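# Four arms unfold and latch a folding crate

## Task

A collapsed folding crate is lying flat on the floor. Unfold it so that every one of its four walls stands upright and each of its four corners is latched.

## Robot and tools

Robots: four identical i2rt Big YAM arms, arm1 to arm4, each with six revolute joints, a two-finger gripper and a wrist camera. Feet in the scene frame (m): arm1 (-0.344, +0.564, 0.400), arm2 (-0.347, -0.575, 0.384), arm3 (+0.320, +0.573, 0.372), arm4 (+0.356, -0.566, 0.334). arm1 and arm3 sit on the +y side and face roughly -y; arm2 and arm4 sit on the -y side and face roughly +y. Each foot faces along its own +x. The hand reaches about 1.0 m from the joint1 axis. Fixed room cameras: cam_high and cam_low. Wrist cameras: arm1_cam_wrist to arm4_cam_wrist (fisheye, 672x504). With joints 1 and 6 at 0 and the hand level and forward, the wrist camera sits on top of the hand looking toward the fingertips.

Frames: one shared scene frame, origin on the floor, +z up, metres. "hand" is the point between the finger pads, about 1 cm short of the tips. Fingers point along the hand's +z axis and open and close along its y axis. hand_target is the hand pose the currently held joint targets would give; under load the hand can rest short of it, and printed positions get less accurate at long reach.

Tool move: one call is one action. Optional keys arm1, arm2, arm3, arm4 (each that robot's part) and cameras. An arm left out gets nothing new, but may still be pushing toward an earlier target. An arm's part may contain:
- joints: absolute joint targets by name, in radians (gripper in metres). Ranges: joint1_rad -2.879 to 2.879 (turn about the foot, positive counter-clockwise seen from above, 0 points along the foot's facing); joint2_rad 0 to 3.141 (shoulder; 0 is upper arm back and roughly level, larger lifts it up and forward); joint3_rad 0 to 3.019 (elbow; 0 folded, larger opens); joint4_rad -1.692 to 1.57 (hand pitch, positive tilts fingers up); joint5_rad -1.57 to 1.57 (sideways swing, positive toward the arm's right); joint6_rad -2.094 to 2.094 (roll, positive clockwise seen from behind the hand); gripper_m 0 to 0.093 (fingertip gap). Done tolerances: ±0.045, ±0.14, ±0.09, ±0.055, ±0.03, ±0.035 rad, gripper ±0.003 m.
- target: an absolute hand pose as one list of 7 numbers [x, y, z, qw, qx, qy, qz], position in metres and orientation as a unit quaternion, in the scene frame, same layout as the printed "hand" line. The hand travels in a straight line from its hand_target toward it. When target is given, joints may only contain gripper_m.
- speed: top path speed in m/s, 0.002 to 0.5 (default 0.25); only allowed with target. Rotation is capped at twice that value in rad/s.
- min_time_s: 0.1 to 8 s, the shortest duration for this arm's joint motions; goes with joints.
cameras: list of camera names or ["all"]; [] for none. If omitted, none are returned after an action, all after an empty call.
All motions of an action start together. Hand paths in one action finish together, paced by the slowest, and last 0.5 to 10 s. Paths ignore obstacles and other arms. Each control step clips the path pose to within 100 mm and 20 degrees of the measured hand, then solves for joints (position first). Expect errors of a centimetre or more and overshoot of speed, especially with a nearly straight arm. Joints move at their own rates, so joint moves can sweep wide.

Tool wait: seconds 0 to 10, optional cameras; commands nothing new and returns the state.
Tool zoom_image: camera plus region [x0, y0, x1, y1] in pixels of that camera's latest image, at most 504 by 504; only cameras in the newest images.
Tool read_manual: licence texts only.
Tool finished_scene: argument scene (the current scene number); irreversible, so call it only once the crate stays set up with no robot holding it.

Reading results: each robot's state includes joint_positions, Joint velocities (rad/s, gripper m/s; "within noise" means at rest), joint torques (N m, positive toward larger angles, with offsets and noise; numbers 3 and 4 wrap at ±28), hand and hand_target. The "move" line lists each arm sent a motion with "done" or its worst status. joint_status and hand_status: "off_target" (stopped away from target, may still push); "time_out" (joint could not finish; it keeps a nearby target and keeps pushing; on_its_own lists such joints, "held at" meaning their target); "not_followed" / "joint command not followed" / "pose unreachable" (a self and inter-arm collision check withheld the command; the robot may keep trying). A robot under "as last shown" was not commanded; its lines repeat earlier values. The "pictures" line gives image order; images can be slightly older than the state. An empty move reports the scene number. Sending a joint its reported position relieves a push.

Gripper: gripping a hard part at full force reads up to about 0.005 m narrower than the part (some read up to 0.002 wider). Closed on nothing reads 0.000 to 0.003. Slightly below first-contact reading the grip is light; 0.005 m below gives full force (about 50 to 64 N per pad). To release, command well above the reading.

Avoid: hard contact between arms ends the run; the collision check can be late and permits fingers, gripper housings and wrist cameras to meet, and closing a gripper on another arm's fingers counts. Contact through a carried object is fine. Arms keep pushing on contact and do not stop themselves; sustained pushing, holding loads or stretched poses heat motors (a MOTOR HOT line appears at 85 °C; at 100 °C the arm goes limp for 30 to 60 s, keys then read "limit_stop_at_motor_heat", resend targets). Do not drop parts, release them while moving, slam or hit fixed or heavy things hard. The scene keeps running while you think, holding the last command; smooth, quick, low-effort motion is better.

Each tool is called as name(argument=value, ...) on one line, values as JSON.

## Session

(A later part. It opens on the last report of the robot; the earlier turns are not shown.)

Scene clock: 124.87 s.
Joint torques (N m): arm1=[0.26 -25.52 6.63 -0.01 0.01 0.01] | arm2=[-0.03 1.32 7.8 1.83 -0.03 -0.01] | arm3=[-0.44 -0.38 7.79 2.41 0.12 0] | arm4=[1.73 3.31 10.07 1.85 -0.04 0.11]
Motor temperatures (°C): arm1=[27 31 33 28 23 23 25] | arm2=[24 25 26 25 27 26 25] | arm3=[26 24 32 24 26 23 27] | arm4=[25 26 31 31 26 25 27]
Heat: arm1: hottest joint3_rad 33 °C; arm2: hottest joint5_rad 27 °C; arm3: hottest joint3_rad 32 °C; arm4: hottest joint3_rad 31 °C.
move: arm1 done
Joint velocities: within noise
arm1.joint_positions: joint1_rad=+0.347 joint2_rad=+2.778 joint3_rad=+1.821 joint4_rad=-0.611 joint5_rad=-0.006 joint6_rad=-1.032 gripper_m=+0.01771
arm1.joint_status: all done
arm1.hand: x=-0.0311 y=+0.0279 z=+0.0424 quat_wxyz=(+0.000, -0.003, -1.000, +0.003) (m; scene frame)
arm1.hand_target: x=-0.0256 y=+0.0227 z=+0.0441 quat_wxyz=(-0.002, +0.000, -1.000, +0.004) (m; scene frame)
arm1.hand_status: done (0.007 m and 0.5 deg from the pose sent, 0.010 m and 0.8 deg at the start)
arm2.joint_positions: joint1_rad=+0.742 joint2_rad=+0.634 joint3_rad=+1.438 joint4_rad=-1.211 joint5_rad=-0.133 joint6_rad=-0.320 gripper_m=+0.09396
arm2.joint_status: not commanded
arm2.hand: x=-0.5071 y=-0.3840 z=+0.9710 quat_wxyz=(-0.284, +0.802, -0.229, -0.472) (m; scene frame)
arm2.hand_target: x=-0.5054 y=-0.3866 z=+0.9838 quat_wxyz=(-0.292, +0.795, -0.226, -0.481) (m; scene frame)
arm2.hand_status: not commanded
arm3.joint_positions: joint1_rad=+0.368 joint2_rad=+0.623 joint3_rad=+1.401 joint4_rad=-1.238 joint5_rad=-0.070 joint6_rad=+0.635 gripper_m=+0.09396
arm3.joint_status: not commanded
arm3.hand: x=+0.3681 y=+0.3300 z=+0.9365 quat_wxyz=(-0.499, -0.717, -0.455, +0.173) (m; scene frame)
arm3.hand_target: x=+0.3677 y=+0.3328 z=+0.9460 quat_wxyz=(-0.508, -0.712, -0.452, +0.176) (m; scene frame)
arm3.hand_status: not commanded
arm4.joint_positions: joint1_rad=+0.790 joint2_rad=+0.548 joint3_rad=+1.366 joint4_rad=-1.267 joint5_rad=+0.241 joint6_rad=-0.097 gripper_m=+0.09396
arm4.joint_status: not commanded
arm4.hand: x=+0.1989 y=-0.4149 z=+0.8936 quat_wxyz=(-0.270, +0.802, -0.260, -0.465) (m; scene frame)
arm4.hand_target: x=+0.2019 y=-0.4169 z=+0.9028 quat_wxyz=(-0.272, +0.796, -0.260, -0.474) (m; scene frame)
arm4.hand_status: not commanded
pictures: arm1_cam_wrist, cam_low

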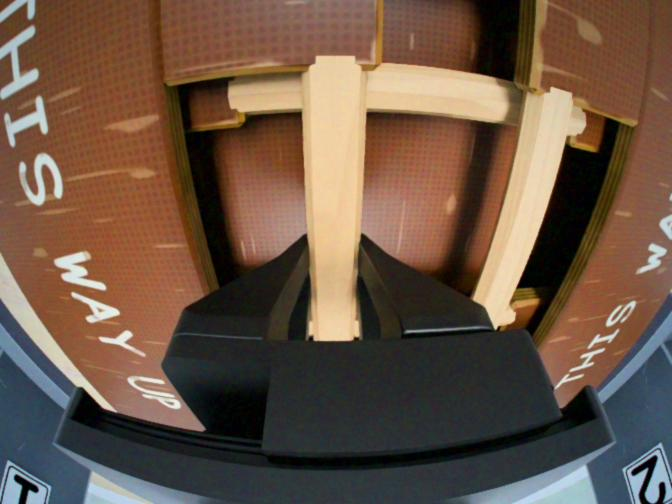

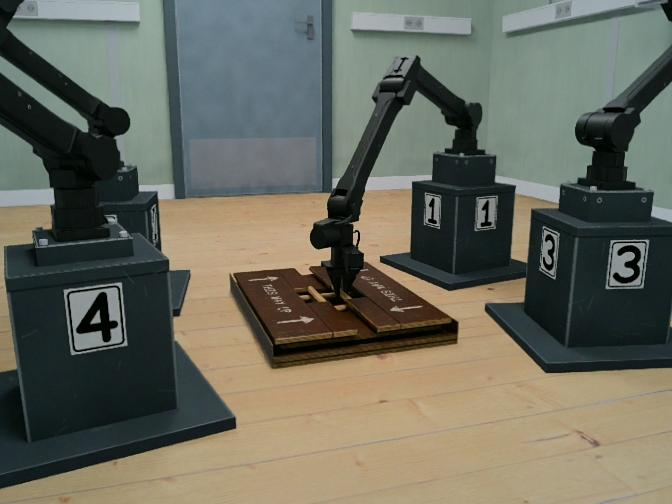

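move(arm1={"joints": {"gripper_m": 0.011}})

move(arm1={"target": [-0.022, 0.028, 0.095, 0.0, 0.0, 0.9914, -0.1305], "speed": 0.1, "joints": {"gripper_m": 0.011}}, cameras=["arm1_cam_wrist", "cam_low", "cam_high"])

zoom_image(camera="cam_low", region=[220, 180, 480, 380])

Scene clock: 142.13 s.
Joint torques (N m): arm1=[0.21 -25.82 6.76 -0.1 0 0.05] | arm2=[-0.09 1.26 7.82 1.83 -0.04 -0.01] | arm3=[0.03 -0.32 7.71 2.37 0.16 0.01] | arm4=[1.73 3.31 10.09 1.87 -0.04 0.11]
Motor temperatures (°C): arm1=[27 31 32 28 23 23 25] | arm2=[24 25 26 25 27 26 25] | arm3=[26 24 33 24 26 23 27] | arm4=[25 26 31 31 26 25 26]
Heat: arm1: hottest joint3_rad 32 °C; arm2: hottest joint5_rad 27 °C; arm3: hottest joint3_rad 33 °C; arm4: hottest joint3_rad 31 °C.
move: arm1 off_target
Joint velocities: within noise
arm1.joint_positions: joint1_rad=+0.347 joint2_rad=+2.778 joint3_rad=+1.821 joint4_rad=-0.611 joint5_rad=-0.006 joint6_rad=-1.032 gripper_m=+0.01770
arm1.joint_status: gripper_m off_target (ended at +0.01770, target +0.01100)
arm1.hand: x=-0.0311 y=+0.0279 z=+0.0424 quat_wxyz=(+0.000, -0.003, -1.000, +0.003) (m; scene frame)
arm1.hand_target: x=-0.0256 y=+0.0228 z=+0.0441 quat_wxyz=(-0.002, +0.000, -1.000, +0.004) (m; scene frame)
arm1.hand_status: not commanded
arm2, arm3, arm4: as last shown
pictures: none

Scene clock: 144.07 s.
Joint torques (N m): arm1=[0.73 -27.16 3.19 1.26 0.49 0.21] | arm2=[-0.09 1.32 7.82 1.81 -0.03 -0.01] | arm3=[-1.26 0.44 7.76 2.44 0.09 0.02] | arm4=[1.73 3.31 10.07 1.87 -0.04 0.11]
Motor temperatures (°C): arm1=[27 31 32 28 23 23 25] | arm2=[24 25 26 25 27 26 25] | arm3=[26 24 33 24 26 23 27] | arm4=[25 26 31 31 26 25 26]
Heat: arm1: hottest joint3_rad 32 °C; arm2: hottest joint5_rad 27 °C; arm3: hottest joint3_rad 33 °C; arm4: hottest joint3_rad 31 °C.
move: arm1 off_target
Joint velocities: within noise
arm1.joint_positions: joint1_rad=+0.382 joint2_rad=+2.630 joint3_rad=+1.568 joint4_rad=-0.311 joint5_rad=+0.120 joint6_rad=-1.011 gripper_m=+0.01768
arm1.joint_status: gripper_m off_target (ended at +0.01768, target +0.01100)
arm1.hand: x=-0.0310 y=+0.0284 z=+0.0825 quat_wxyz=(+0.001, -0.002, -0.993, +0.118) (m; scene frame)
arm1.hand_target: x=-0.0231 y=+0.0284 z=+0.0945 quat_wxyz=(-0.001, -0.003, -0.992, +0.126) (m; scene frame)
arm1.hand_status: off_target (0.015 m and 1.5 deg from the pose sent, 0.053 m and 14.7 deg at the start)
arm2, arm3, arm4: as last shown
pictures: arm1_cam_wrist, cam_high, cam_low

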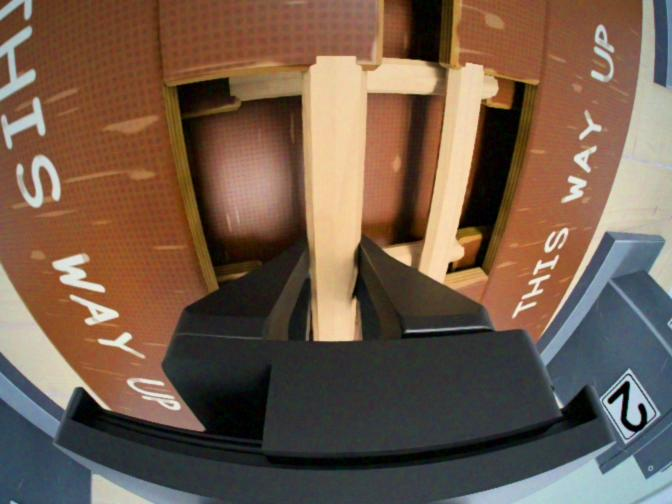

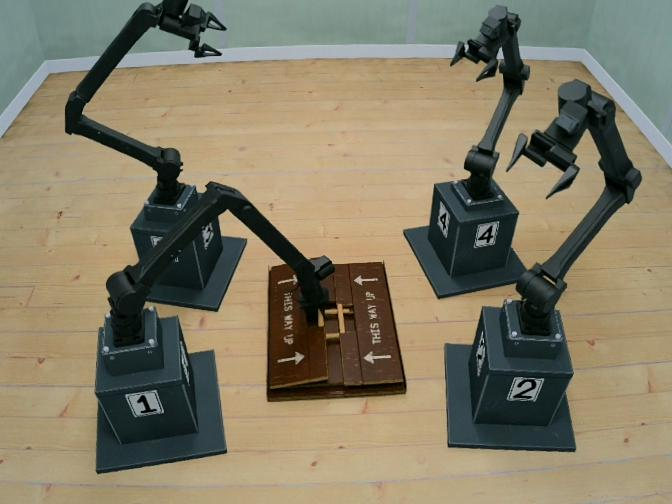

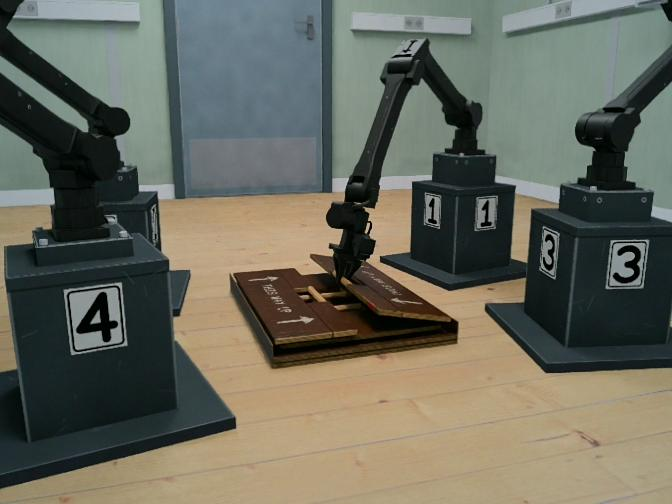

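Scaled by 1.938 from the camera's 672x504 image, which has a finer 960x720 frame.

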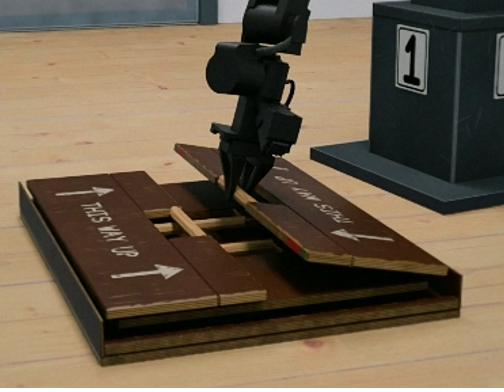

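move(arm1={"target": [-0.023, 0.0585, 0.161, 0.0, 0.0, 0.9537, -0.3007], "speed": 0.15, "joints": {"gripper_m": 0.011}})

move(arm1={"target": [-0.023, 0.116, 0.217, 0.0, 0.0, 0.887, -0.4617], "speed": 0.15, "joints": {"gripper_m": 0.011}}, cameras=["arm1_cam_wrist", "cam_low", "cam_high"])

zoom_image(camera="cam_low", region=[220, 180, 480, 380])

Scene clock: 148.37 s.
Joint torques (N m): arm1=[1.08 -24.76 2.29 1.59 0.59 0.19] | arm2=[-0.09 1.26 7.82 1.83 -0.04 -0.01] | arm3=[-0.44 0.09 7.8 2.25 0.15 0] | arm4=[1.67 3.25 10.07 1.85 -0.03 0.11]
Motor temperatures (°C): arm1=[27 32 32 28 23 23 25] | arm2=[24 25 26 25 27 26 25] | arm3=[26 24 33 24 26 23 27] | arm4=[25 26 31 31 26 24 26]
Heat: arm1: hottest joint2_rad 32 °C; arm2: hottest joint5_rad 27 °C; arm3: hottest joint3_rad 33 °C; arm4: hottest joint3_rad 31 °C.
move: arm1 off_target
Joint velocities: within noise
arm1.joint_positions: joint1_rad=+0.465 joint2_rad=+2.456 joint3_rad=+1.223 joint4_rad=+0.152 joint5_rad=+0.349 joint6_rad=-1.003 gripper_m=+0.01768
arm1.joint_status: gripper_m off_target (ended at +0.01768, target +0.01100)
arm1.hand: x=-0.0326 y=+0.0522 z=+0.1485 quat_wxyz=(+0.004, -0.002, -0.956, +0.295) (m; scene frame)
arm1.hand_target: x=-0.0248 y=+0.0570 z=+0.1597 quat_wxyz=(+0.001, +0.002, -0.954, +0.300) (m; scene frame)
arm1.hand_status: off_target (0.017 m and 0.9 deg from the pose sent, 0.084 m and 21.5 deg at the start)
arm2, arm3, arm4: as last shown
pictures: none

Scene clock: 150.23 s.
Joint torques (N m): arm1=[2.14 -22.36 0.39 2.17 0.37 0.08] | arm2=[-0.09 1.2 7.82 1.83 -0.04 -0.01] | arm3=[-0.79 0.38 7.86 2.33 0.15 0.02] | arm4=[1.67 3.31 10.07 1.85 -0.04 0.11]
Motor temperatures (°C): arm1=[27 32 32 28 23 23 25] | arm2=[24 25 26 25 27 26 25] | arm3=[26 24 33 24 26 23 27] | arm4=[25 26 32 31 26 24 26]
Heat: arm1: hottest joint2_rad 32 °C; arm2: hottest joint5_rad 27 °C; arm3: hottest joint3_rad 33 °C; arm4: hottest joint3_rad 32 °C.
move: arm1 off_target
Joint velocities: within noise
arm1.joint_positions: joint1_rad=+0.600 joint2_rad=+2.389 joint3_rad=+0.956 joint4_rad=+0.623 joint5_rad=+0.632 joint6_rad=-1.021 gripper_m=+0.01768
arm1.joint_status: gripper_m off_target (ended at +0.01768, target +0.01100)
arm1.hand: x=-0.0332 y=+0.1048 z=+0.2069 quat_wxyz=(+0.011, -0.010, -0.889, +0.458) (m; scene frame)
arm1.hand_target: x=-0.0222 y=+0.1138 z=+0.2174 quat_wxyz=(+0.002, +0.002, -0.886, +0.463) (m; scene frame)
arm1.hand_status: off_target (0.018 m and 1.7 deg from the pose sent, 0.094 m and 20.7 deg at the start)
arm2, arm3, arm4: as last shown
pictures: arm1_cam_wrist, cam_high, cam_low

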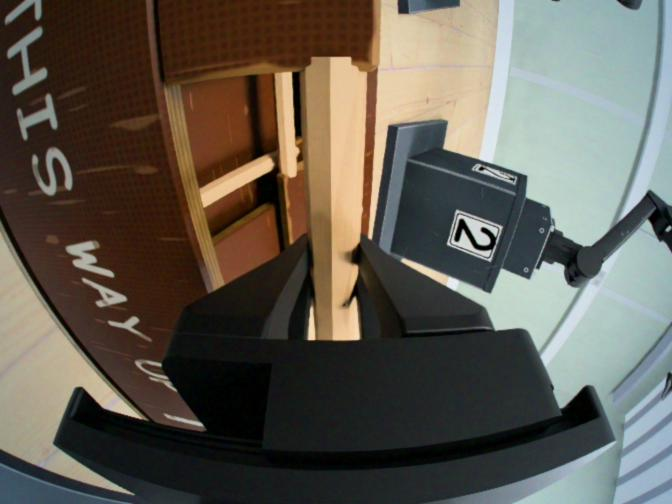

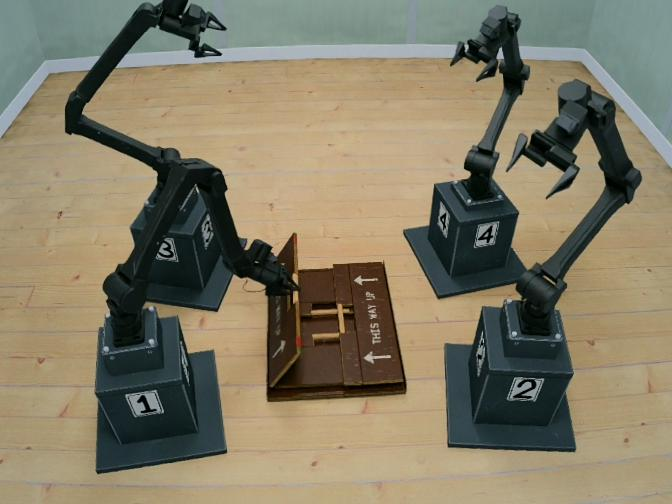

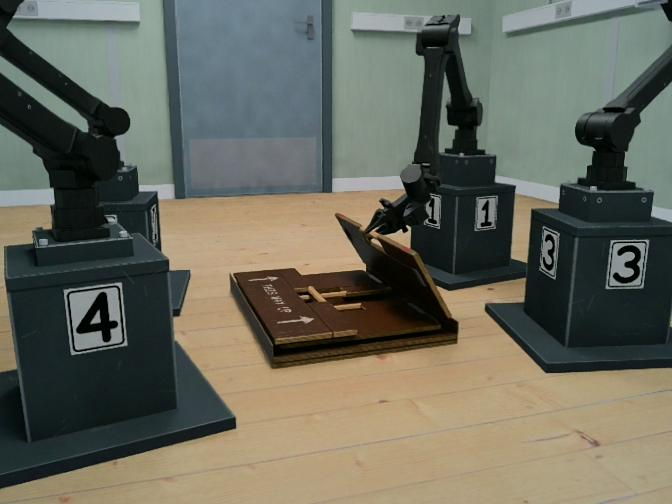

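Scaled by 1.938 from the camera's 672x504 image, which has a finer 960x720 frame.

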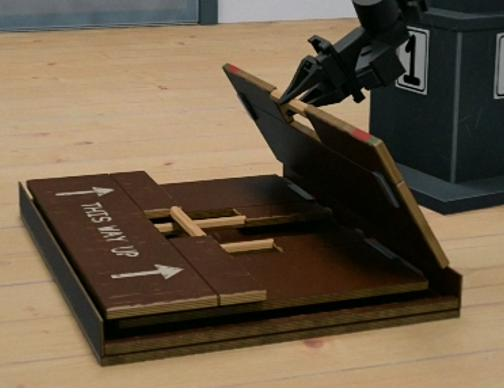

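move(arm1={"target": [-0.022, 0.178, 0.241, 0.0, 0.0, 0.8434, -0.5373], "speed": 0.15, "joints": {"gripper_m": 0.011}})

move(arm1={"target": [-0.022, 0.216, 0.246, 0.0, 0.0, 0.809, -0.5878], "speed": 0.12, "joints": {"gripper_m": 0.011}}, cameras=["arm1_cam_wrist", "cam_low", "cam_high"])

zoom_image(camera="cam_low", region=[220, 180, 480, 380])

zoom_image(camera="cam_high", region=[220, 200, 440, 420])

Scene clock: 153.57 s.
Joint torques (N m): arm1=[2.55 -18.84 0.06 2.77 0.26 0.09] | arm2=[-0.09 1.32 7.8 1.81 -0.04 -0.01] | arm3=[-0.32 -0.32 7.73 2.36 0.14 0.01] | arm4=[1.73 3.31 10.07 1.87 -0.04 0.11]
Motor temperatures (°C): arm1=[27 32 32 28 23 23 26] | arm2=[24 25 26 25 27 26 25] | arm3=[26 24 33 24 26 23 27] | arm4=[25 26 32 31 26 24 26]
Heat: arm1: hottest joint2_rad 32 °C; arm2: hottest joint5_rad 27 °C; arm3: hottest joint3_rad 33 °C; arm4: hottest joint3_rad 32 °C.
move: arm1 off_target
Joint velocities: within noise
arm1.joint_positions: joint1_rad=+0.741 joint2_rad=+2.386 joint3_rad=+0.804 joint4_rad=+0.876 joint5_rad=+0.833 joint6_rad=-1.021 gripper_m=+0.01722
arm1.joint_status: gripper_m off_target (ended at +0.01722, target +0.01100)
arm1.hand: x=-0.0350 y=+0.1685 z=+0.2353 quat_wxyz=(+0.017, -0.010, -0.846, +0.533) (m; scene frame)
arm1.hand_target: x=-0.0227 y=+0.1770 z=+0.2413 quat_wxyz=(+0.002, +0.000, -0.843, +0.538) (m; scene frame)
arm1.hand_status: off_target (0.017 m and 2.3 deg from the pose sent, 0.082 m and 10.6 deg at the start)
arm2, arm3, arm4: as last shown
pictures: none

Scene clock: 154.87 s.
Joint torques (N m): arm1=[3.66 -17.85 -0.87 3.38 0.77 0.09] | arm2=[-0.09 1.26 7.8 1.83 -0.04 -0.01] | arm3=[-0.79 0.21 7.75 2.41 0.11 0.02] | arm4=[1.67 3.25 10.07 1.87 -0.04 0.11]
Motor temperatures (°C): arm1=[27 32 32 28 23 23 26] | arm2=[24 25 26 25 27 26 25] | arm3=[26 24 33 24 26 23 27] | arm4=[25 26 32 31 26 24 26]
Heat: arm1: hottest joint2_rad 32 °C; arm2: hottest joint5_rad 27 °C; arm3: hottest joint3_rad 33 °C; arm4: hottest joint3_rad 32 °C.
move: arm1 off_target
Joint velocities: within noise
arm1.joint_positions: joint1_rad=+0.827 joint2_rad=+2.450 joint3_rad=+0.767 joint4_rad=+1.071 joint5_rad=+0.964 joint6_rad=-1.054 gripper_m=+0.01701
arm1.joint_status: gripper_m off_target (ended at +0.01702, target +0.01100)
arm1.hand: x=-0.0346 y=+0.2002 z=+0.2406 quat_wxyz=(+0.016, -0.013, -0.813, +0.582) (m; scene frame)
arm1.hand_target: x=-0.0206 y=+0.2143 z=+0.2465 quat_wxyz=(+0.000, +0.000, -0.808, +0.589) (m; scene frame)
arm1.hand_status: off_target (0.021 m and 2.5 deg from the pose sent, 0.050 m and 7.9 deg at the start)
arm2, arm3, arm4: as last shown
pictures: arm1_cam_wrist, cam_high, cam_low

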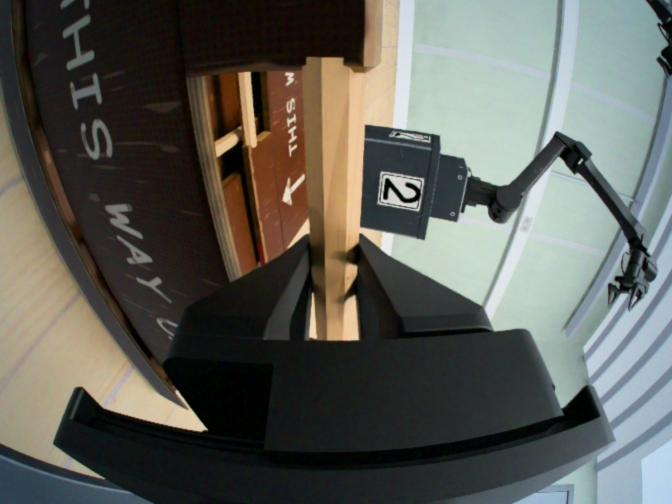

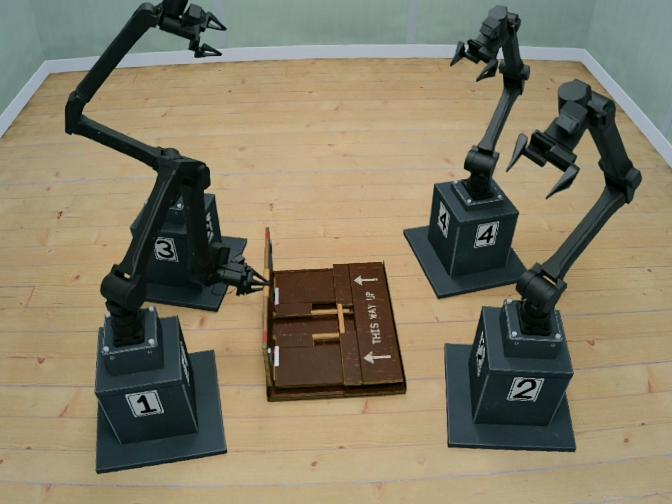

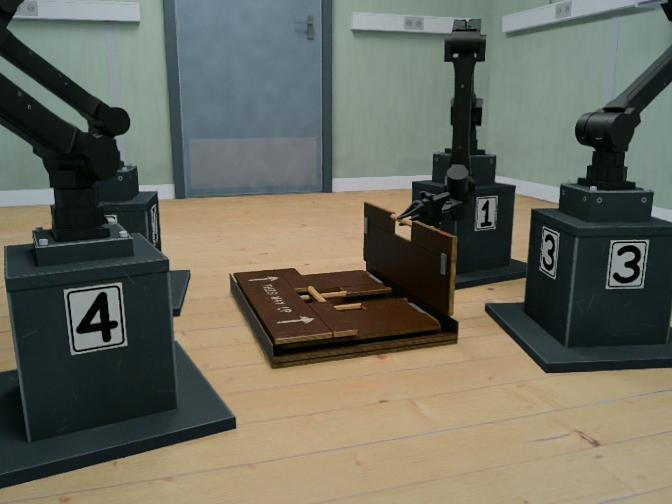

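Scaled by 1.938 from the camera's 672x504 image, which has a finer 960x720 frame.

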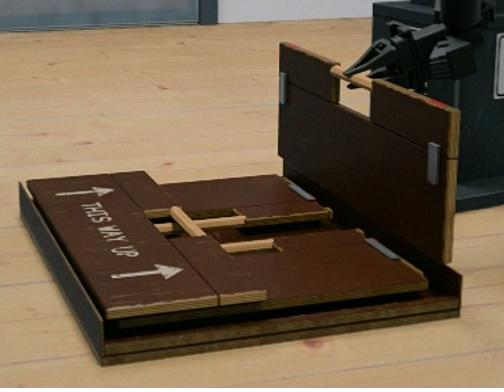

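Scaled by 2.291 from the camera's 672x504 image, which has a finer 960x720 frame.

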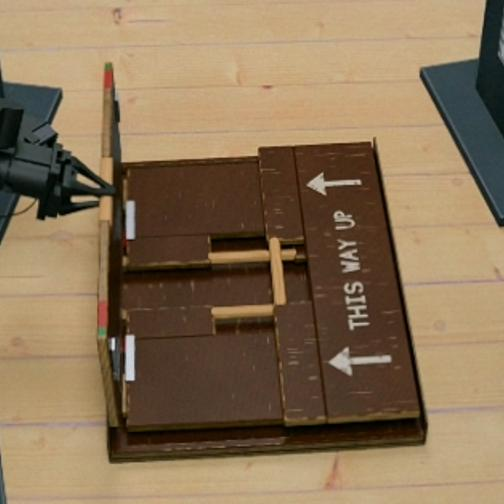

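move(arm1={"target": [-0.020, 0.228, 0.247, 0.0, 0.0, 0.809, -0.5878], "speed": 0.1, "joints": {"gripper_m": 0.011}}, cameras=["arm1_cam_wrist", "cam_low", "cam_high"])

zoom_image(camera="cam_low", region=[220, 180, 480, 380])

zoom_image(camera="cam_high", region=[220, 200, 440, 420])

Scene clock: 162.23 s.
Joint torques (N m): arm1=[5.48 -18.84 -1.52 2.59 1.17 0.34] | arm2=[-0.03 1.26 7.82 1.83 -0.04 -0.01] | arm3=[-0.21 -0.21 7.86 2.36 0.13 0] | arm4=[1.73 3.25 10.07 1.85 -0.04 0.11]
Motor temperatures (°C): arm1=[27 32 31 28 23 23 26] | arm2=[24 25 26 25 27 26 25] | arm3=[26 24 33 24 26 23 27] | arm4=[25 26 32 31 26 24 26]
Heat: arm1: hottest joint2_rad 32 °C; arm2: hottest joint5_rad 27 °C; arm3: hottest joint3_rad 33 °C; arm4: hottest joint3_rad 32 °C.
move: arm1 off_target
Joint velocities: within noise
arm1.joint_positions: joint1_rad=+0.830 joint2_rad=+2.453 joint3_rad=+0.770 joint4_rad=+1.071 joint5_rad=+0.976 joint6_rad=-1.054 gripper_m=+0.01701
arm1.joint_status: gripper_m off_target (ended at +0.01701, target +0.01100)
arm1.hand: x=-0.0348 y=+0.2006 z=+0.2406 quat_wxyz=(+0.020, -0.015, -0.811, +0.584) (m; scene frame)
arm1.hand_target: x=-0.0175 y=+0.2244 z=+0.2470 quat_wxyz=(-0.003, -0.002, -0.808, +0.589) (m; scene frame)
arm1.hand_status: off_target (0.032 m and 2.9 deg from the pose sent, 0.032 m and 2.5 deg at the start)
arm2, arm3, arm4: as last shown
pictures: arm1_cam_wrist, cam_high, cam_low

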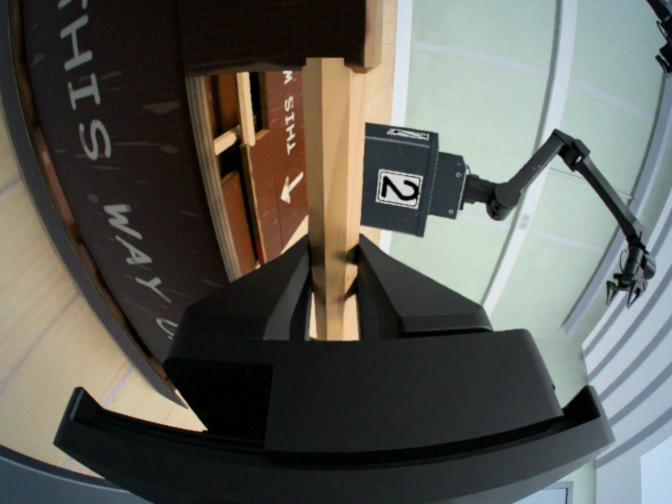

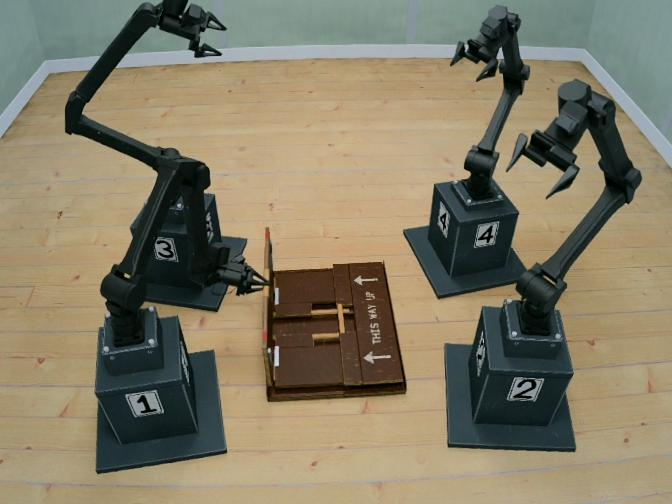

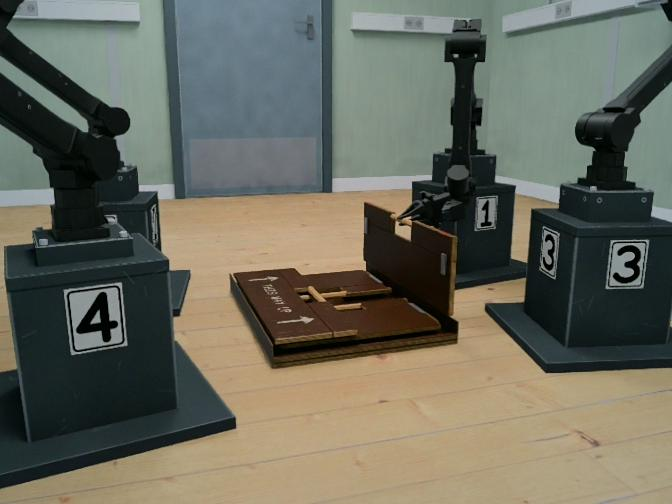

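Scaled by 1.938 from the camera's 672x504 image, which has a finer 960x720 frame.

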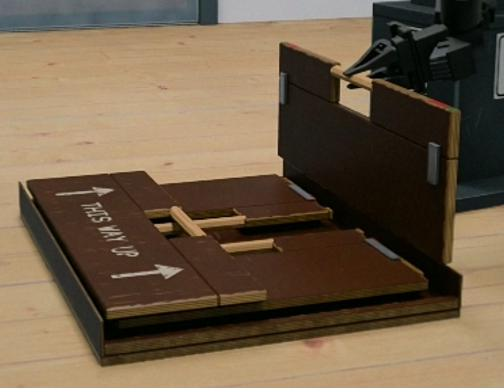

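Scaled by 2.291 from the camera's 672x504 image, which has a finer 960x720 frame.

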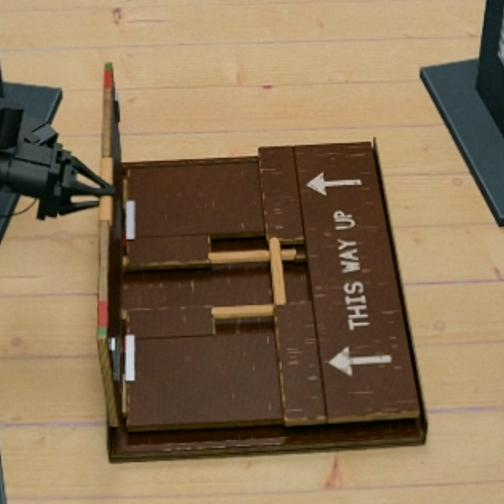

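move(arm1={"target": [-0.020, 0.216, 0.247, 0.0, 0.0, 0.809, -0.5878], "speed": 0.1, "joints": {"gripper_m": 0.012}}, arm4={"joints": {"joint1_rad": 0.410, "joint2_rad": 2.302, "joint3_rad": 1.742, "joint4_rad": -1.011, "joint5_rad": 0.0, "joint6_rad": -0.953, "gripper_m": 0.05}, "min_time_s": 2.5}, cameras=["arm4_cam_wrist", "cam_high"])

zoom_image(camera="arm4_cam_wrist", region=[180, 0, 610, 320])

Scene clock: 168.70 s.
Joint torques (N m): arm1=[3.25 -18.78 -1.26 2.84 0.39 0.11] | arm2=[-0.03 1.26 7.8 1.81 -0.04 -0.01] | arm3=[-0.32 0.03 7.8 2.32 0.13 0.01] | arm4=[2.08 -22.89 11.32 0.1 -0.23 -0.14]
Motor temperatures (°C): arm1=[27 32 31 28 23 23 26] | arm2=[24 25 26 25 27 26 25] | arm3=[26 24 33 24 26 23 27] | arm4=[25 26 32 31 26 25 26]
Heat: arm1: hottest joint2_rad 32 °C; arm2: hottest joint5_rad 27 °C; arm3: hottest joint3_rad 33 °C; arm4: hottest joint3_rad 32 °C.
move: arm1 off_target; arm4 done
Joint velocities: within noise
arm1.joint_positions: joint1_rad=+0.830 joint2_rad=+2.453 joint3_rad=+0.770 joint4_rad=+1.071 joint5_rad=+0.975 joint6_rad=-1.054 gripper_m=+0.01701
arm1.joint_status: gripper_m off_target (ended at +0.01701, target +0.01200)
arm1.hand: x=-0.0346 y=+0.2006 z=+0.2405 quat_wxyz=(+0.019, -0.014, -0.811, +0.584) (m; scene frame)
arm1.hand_target: x=-0.0204 y=+0.2155 z=+0.2467 quat_wxyz=(+0.000, +0.000, -0.809, +0.588) (m; scene frame)
arm1.hand_status: off_target (0.022 m and 2.8 deg from the pose sent, 0.022 m and 2.9 deg at the start)
arm2.joint_positions: joint1_rad=+0.742 joint2_rad=+0.634 joint3_rad=+1.438 joint4_rad=-1.211 joint5_rad=-0.133 joint6_rad=-0.320 gripper_m=+0.09396
arm2.joint_status: not commanded
arm2.hand: x=-0.5071 y=-0.3840 z=+0.9710 quat_wxyz=(-0.284, +0.802, -0.229, -0.472) (m; scene frame)
arm2.hand_target: x=-0.5054 y=-0.3866 z=+0.9838 quat_wxyz=(-0.292, +0.795, -0.226, -0.481) (m; scene frame)
arm2.hand_status: not commanded
arm3.joint_positions: joint1_rad=+0.368 joint2_rad=+0.623 joint3_rad=+1.401 joint4_rad=-1.238 joint5_rad=-0.070 joint6_rad=+0.635 gripper_m=+0.09396
arm3.joint_status: not commanded
arm3.hand: x=+0.3681 y=+0.3300 z=+0.9365 quat_wxyz=(-0.499, -0.717, -0.455, +0.173) (m; scene frame)
arm3.hand_target: x=+0.3677 y=+0.3328 z=+0.9460 quat_wxyz=(-0.508, -0.712, -0.452, +0.176) (m; scene frame)
arm3.hand_status: not commanded
arm4.joint_positions: joint1_rad=+0.405 joint2_rad=+2.314 joint3_rad=+1.704 joint4_rad=-1.017 joint5_rad=+0.011 joint6_rad=-0.926 gripper_m=+0.05007
arm4.joint_status: all done
arm4.hand: x=-0.0030 y=-0.0519 z=+0.2315 quat_wxyz=(+0.019, +0.999, -0.016, +0.021) (m; scene frame)
arm4.hand_target: x=-0.0152 y=-0.0371 z=+0.2425 quat_wxyz=(+0.002, +1.000, -0.006, +0.007) (m; scene frame)
arm4.hand_status: not commanded
pictures: arm4_cam_wrist, cam_high

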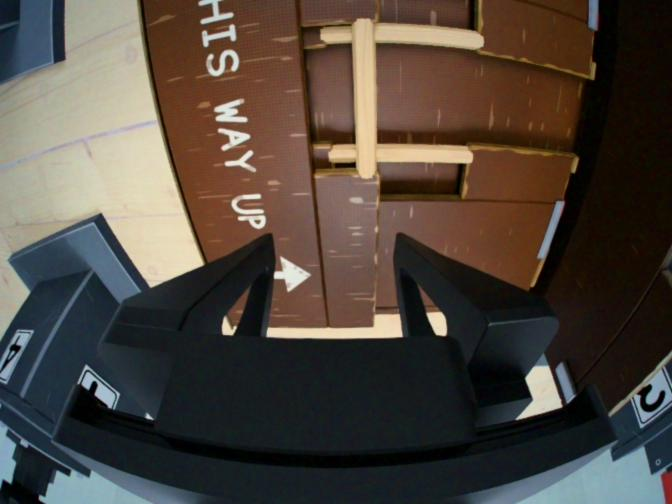

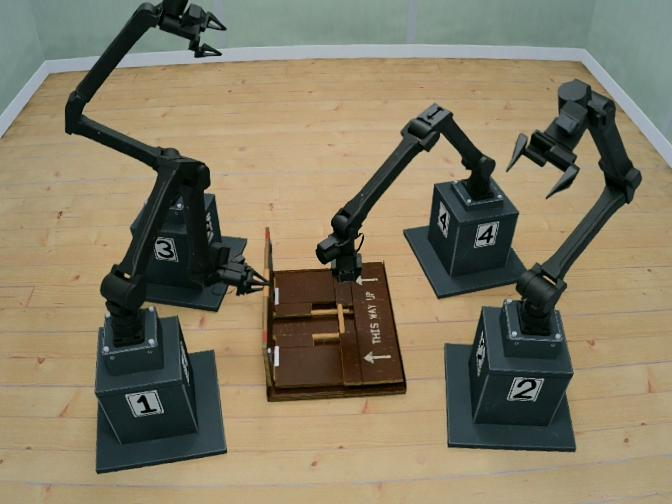

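Scaled by 1.172 from the camera's 672x504 image, which has a finer 960x720 frame.

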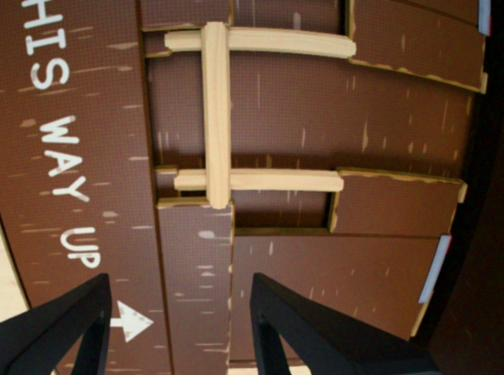

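move(arm4={"target": [-0.0245, -0.017, 0.108, 0.0, 1.0, 0.0, 0.0], "speed": 0.15, "joints": {"gripper_m": 0.05}}, cameras=["arm4_cam_wrist"])

Scene clock: 174.50 s.
Joint torques (N m): arm1=[3.55 -18.49 -1.1 2.97 0.43 0.16] | arm2=[-0.09 1.26 7.82 1.81 -0.04 -0.01] | arm3=[-0.73 -0.32 7.91 2.36 0.14 0.05] | arm4=[1.26 -21.77 10.71 0.14 -0.23 -0.11]
Motor temperatures (°C): arm1=[27 32 31 28 23 23 26] | arm2=[24 25 26 25 27 26 25] | arm3=[26 24 33 24 26 23 27] | arm4=[25 27 32 30 26 25 26]
Heat: arm1: hottest joint2_rad 32 °C; arm2: hottest joint5_rad 27 °C; arm3: hottest joint3_rad 33 °C; arm4: hottest joint3_rad 32 °C.
move: arm4 off_target
Joint velocities: within noise
arm1, arm2, arm3: as last shown
arm4.joint_positions: joint1_rad=+0.398 joint2_rad=+2.555 joint3_rad=+1.825 joint4_rad=-0.858 joint5_rad=+0.002 joint6_rad=-0.946 gripper_m=+0.05007
arm4.joint_status: all done
arm4.hand: x=-0.0165 y=-0.0269 z=+0.1155 quat_wxyz=(+0.006, +1.000, -0.010, +0.005) (m; scene frame)
arm4.hand_target: x=-0.0194 y=-0.0156 z=+0.1082 quat_wxyz=(+0.000, +1.000, -0.004, +0.000) (m; scene frame)
arm4.hand_status: off_target (0.015 m and 1.5 deg from the pose sent, 0.130 m and 3.7 deg at the start)
pictures: arm4_cam_wrist

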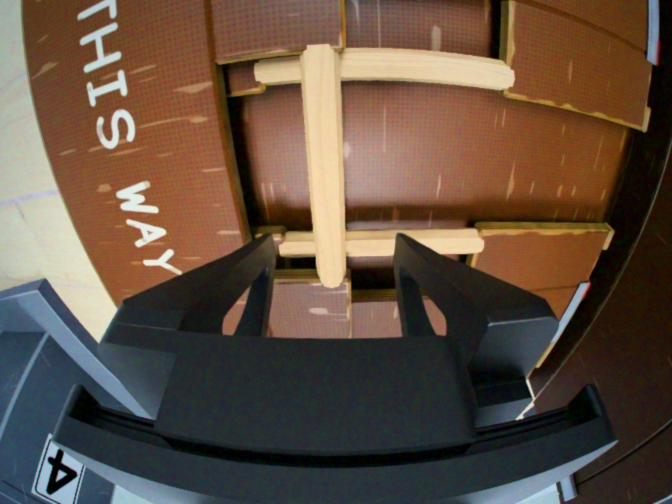

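move(arm4={"target": [-0.017, -0.020, 0.042, 0.0, 1.0, 0.0, 0.0], "speed": 0.12, "joints": {"gripper_m": 0.05}}, cameras=["arm4_cam_wrist", "cam_low"])

Scene clock: 177.80 s.
Joint torques (N m): arm1=[3.02 -18.67 -1.02 2.92 0.43 0.14] | arm2=[-0.03 1.2 7.82 1.83 -0.04 -0.01] | arm3=[-0.15 0.21 7.95 2.43 0.11 0.01] | arm4=[1.26 -22.42 9.84 0.23 -0.21 -0.11]
Motor temperatures (°C): arm1=[27 33 30 28 23 23 26] | arm2=[24 25 26 25 27 26 25] | arm3=[26 24 33 24 26 23 27] | arm4=[25 27 32 30 26 25 26]
Heat: arm1: hottest joint2_rad 33 °C; arm2: hottest joint5_rad 27 °C; arm3: hottest joint3_rad 33 °C; arm4: hottest joint3_rad 32 °C.
move: arm4 off_target
Joint velocities: within noise
arm1, arm2, arm3: as last shown
arm4.joint_positions: joint1_rad=+0.398 joint2_rad=+2.680 joint3_rad=+1.870 joint4_rad=-0.781 joint5_rad=+0.002 joint6_rad=-0.952 gripper_m=+0.05007
arm4.joint_status: all done
arm4.hand: x=-0.0129 y=-0.0321 z=+0.0478 quat_wxyz=(+0.008, +1.000, -0.007, +0.007) (m; scene frame)
arm4.hand_target: x=-0.0162 y=-0.0211 z=+0.0423 quat_wxyz=(+0.000, +1.000, -0.001, +0.000) (m; scene frame)
arm4.hand_status: off_target (0.014 m and 1.4 deg from the pose sent, 0.074 m and 1.5 deg at the start)
pictures: arm4_cam_wrist, cam_low

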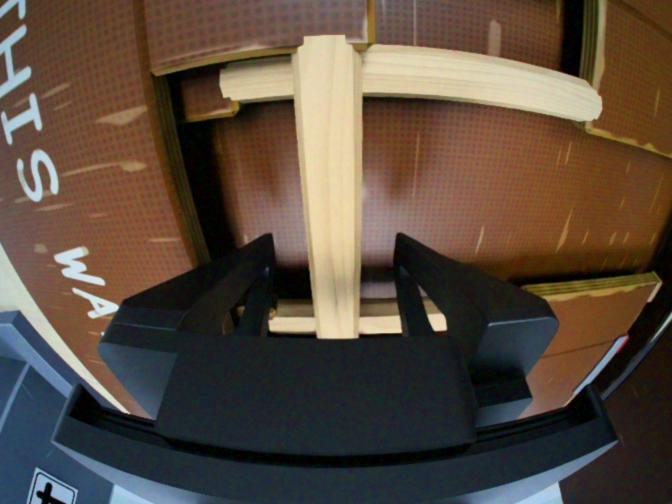

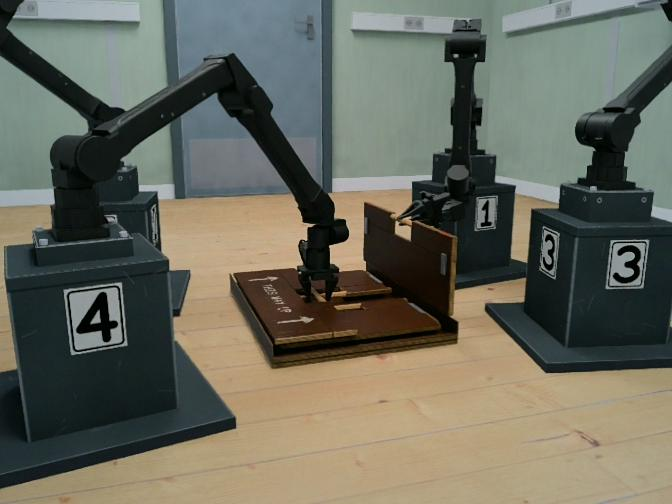

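move(arm4={"joints": {"gripper_m": 0.012}})

move(arm4={"target": [-0.019, -0.036, 0.102, -0.1305, 0.9914, 0.0, 0.0], "speed": 0.12, "joints": {"gripper_m": 0.012}}, cameras=["arm4_cam_wrist", "cam_low"])

move(arm4={"target": [-0.019, -0.066, 0.163, -0.3007, 0.9537, 0.0, 0.0], "speed": 0.15, "joints": {"gripper_m": 0.012}})

move(arm4={"target": [-0.020, -0.126, 0.221, -0.4617, 0.887, 0.0, 0.0], "speed": 0.15, "joints": {"gripper_m": 0.012}}, cameras=["arm4_cam_wrist", "cam_low", "cam_high"])

Scene clock: 184.53 s.
Joint torques (N m): arm1=[4.07 -18.61 -1.22 2.84 0.41 0.13] | arm2=[-0.09 1.26 7.82 1.81 -0.04 -0.01] | arm3=[-0.44 0.26 7.82 2.25 0.1 0.02] | arm4=[1.32 -22.48 9.88 0.18 -0.23 0.05]
Motor temperatures (°C): arm1=[27 33 30 28 23 23 26] | arm2=[24 25 26 25 27 26 25] | arm3=[26 24 33 24 26 23 27] | arm4=[25 27 31 30 26 25 26]
Heat: arm1: hottest joint2_rad 33 °C; arm2: hottest joint5_rad 27 °C; arm3: hottest joint3_rad 33 °C; arm4: hottest joint3_rad 31 °C.
move: arm4 off_target
Joint velocities: within noise
arm1, arm2, arm3: as last shown
arm4.joint_positions: joint1_rad=+0.398 joint2_rad=+2.680 joint3_rad=+1.871 joint4_rad=-0.779 joint5_rad=+0.002 joint6_rad=-0.976 gripper_m=+0.01699
arm4.joint_status: gripper_m off_target (ended at +0.01702, target +0.01200)
arm4.hand: x=-0.0135 y=-0.0311 z=+0.0482 quat_wxyz=(+0.007, +1.000, +0.005, +0.006) (m; scene frame)
arm4.hand_target: x=-0.0168 y=-0.0206 z=+0.0427 quat_wxyz=(-0.001, +1.000, +0.004, -0.001) (m; scene frame)
arm4.hand_status: not commanded
pictures: none

Scene clock: 186.30 s.
Joint torques (N m): arm1=[3.14 -18.9 -1.18 2.91 0.41 0.11] | arm2=[-0.15 1.26 7.8 1.83 -0.04 -0.01] | arm3=[-0.32 -0.15 7.92 2.37 0.1 0.01] | arm4=[2.73 -24.53 5.35 0.43 0.11 0.38]
Motor temperatures (°C): arm1=[27 33 30 28 23 23 26] | arm2=[24 25 26 25 27 26 25] | arm3=[26 24 33 24 26 23 27] | arm4=[25 27 31 30 26 25 26]
Heat: arm1: hottest joint2_rad 33 °C; arm2: hottest joint5_rad 27 °C; arm3: hottest joint3_rad 33 °C; arm4: hottest joint3_rad 31 °C.
move: arm4 off_target
Joint velocities: within noise
arm1, arm2, arm3: as last shown
arm4.joint_positions: joint1_rad=+0.439 joint2_rad=+2.504 joint3_rad=+1.592 joint4_rad=-0.459 joint5_rad=+0.148 joint6_rad=-0.953 gripper_m=+0.01698
arm4.joint_status: gripper_m off_target (ended at +0.01698, target +0.01200)
arm4.hand: x=-0.0146 y=-0.0325 z=+0.0925 quat_wxyz=(-0.124, +0.992, +0.007, +0.000) (m; scene frame)
arm4.hand_target: x=-0.0207 y=-0.0366 z=+0.1018 quat_wxyz=(-0.128, +0.992, +0.001, -0.002) (m; scene frame)
arm4.hand_status: off_target (0.011 m and 1.1 deg from the pose sent, 0.054 m and 15.8 deg at the start)
pictures: arm4_cam_wrist, cam_low

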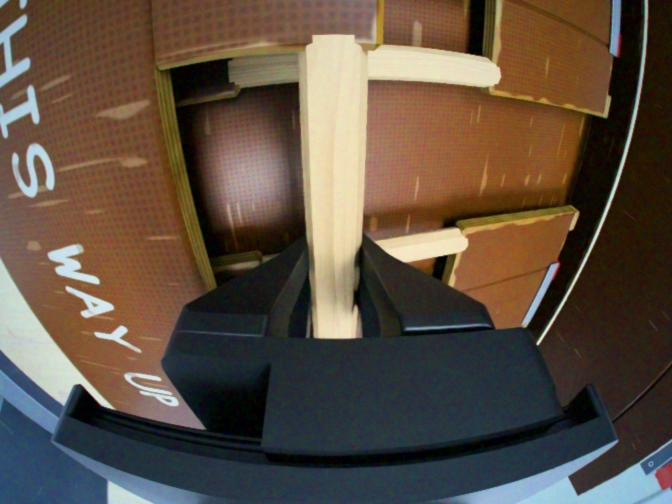

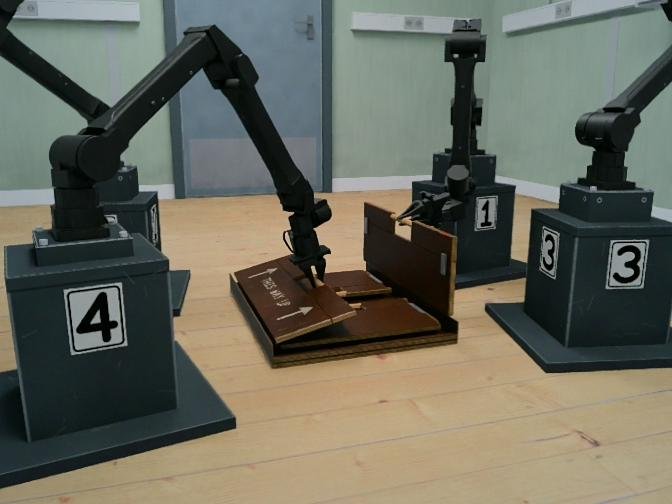

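Scene clock: 188.20 s.
Joint torques (N m): arm1=[3.02 -19.14 -1.13 2.89 0.43 0.11] | arm2=[-0.09 1.26 7.8 1.81 -0.04 -0.01] | arm3=[-0.26 0.38 7.79 2.36 0.13 0.02] | arm4=[3.14 -21.71 4.46 0.92 0.38 0.36]
Motor temperatures (°C): arm1=[27 33 30 28 23 23 26] | arm2=[24 25 26 25 27 26 25] | arm3=[26 24 33 24 26 23 27] | arm4=[25 27 31 30 26 25 27]
Heat: arm1: hottest joint2_rad 33 °C; arm2: hottest joint5_rad 27 °C; arm3: hottest joint3_rad 33 °C; arm4: hottest joint3_rad 31 °C.
move: arm4 off_target
Joint velocities: within noise
arm1, arm2, arm3: as last shown
arm4.joint_positions: joint1_rad=+0.527 joint2_rad=+2.318 joint3_rad=+1.271 joint4_rad=-0.054 joint5_rad=+0.398 joint6_rad=-0.938 gripper_m=+0.01698
arm4.joint_status: gripper_m off_target (ended at +0.01698, target +0.01200)
arm4.hand: x=-0.0134 y=-0.0559 z=+0.1566 quat_wxyz=(-0.298, +0.954, +0.002, +0.005) (m; scene frame)
arm4.hand_target: x=-0.0184 y=-0.0645 z=+0.1626 quat_wxyz=(-0.301, +0.954, +0.001, +0.002) (m; scene frame)
arm4.hand_status: off_target (0.013 m and 0.7 deg from the pose sent, 0.078 m and 20.8 deg at the start)
pictures: none

Scene clock: 190.07 s.
Joint torques (N m): arm1=[3.55 -18.49 -1.02 2.95 0.41 0.12] | arm2=[-0.03 1.2 7.8 1.81 -0.04 -0.01] | arm3=[-0.32 0.38 7.94 2.52 0.11 -0.01] | arm4=[3.43 -19.37 3.26 1.59 0.01 0.17]
Motor temperatures (°C): arm1=[27 33 30 28 23 23 26] | arm2=[24 25 26 25 27 26 25] | arm3=[26 24 33 24 26 23 27] | arm4=[25 28 31 30 26 25 27]
Heat: arm1: hottest joint2_rad 33 °C; arm2: hottest joint5_rad 27 °C; arm3: hottest joint3_rad 33 °C; arm4: hottest joint3_rad 31 °C.
move: arm4 off_target
Joint velocities: within noise
arm1, arm2, arm3: as last shown
arm4.joint_positions: joint1_rad=+0.671 joint2_rad=+2.211 joint3_rad=+1.000 joint4_rad=+0.357 joint5_rad=+0.709 joint6_rad=-0.946 gripper_m=+0.01698
arm4.joint_status: gripper_m off_target (ended at +0.01698, target +0.01200)
arm4.hand: x=-0.0120 y=-0.1134 z=+0.2151 quat_wxyz=(-0.462, +0.887, -0.010, +0.013) (m; scene frame)
arm4.hand_target: x=-0.0198 y=-0.1237 z=+0.2218 quat_wxyz=(-0.464, +0.886, -0.001, +0.003) (m; scene frame)
arm4.hand_status: off_target (0.016 m and 1.9 deg from the pose sent, 0.095 m and 20.3 deg at the start)
pictures: arm4_cam_wrist, cam_high, cam_low

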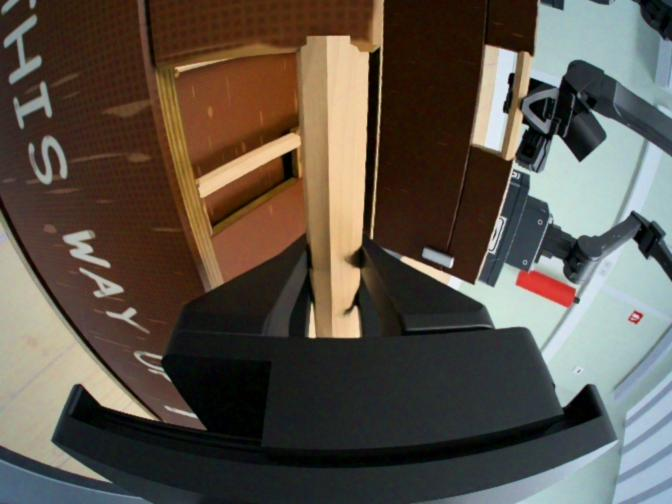

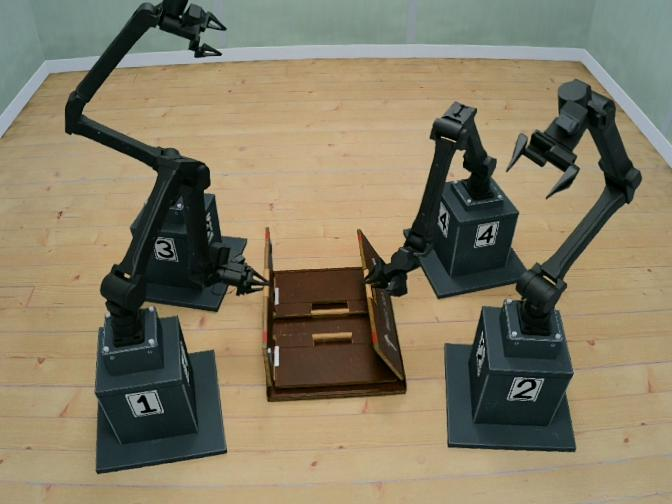

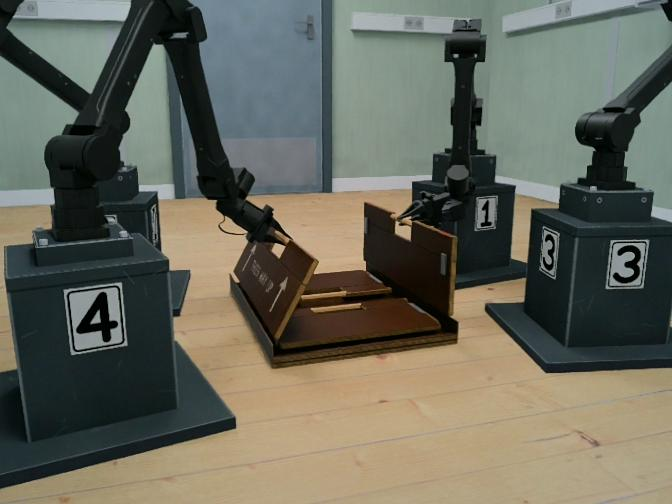

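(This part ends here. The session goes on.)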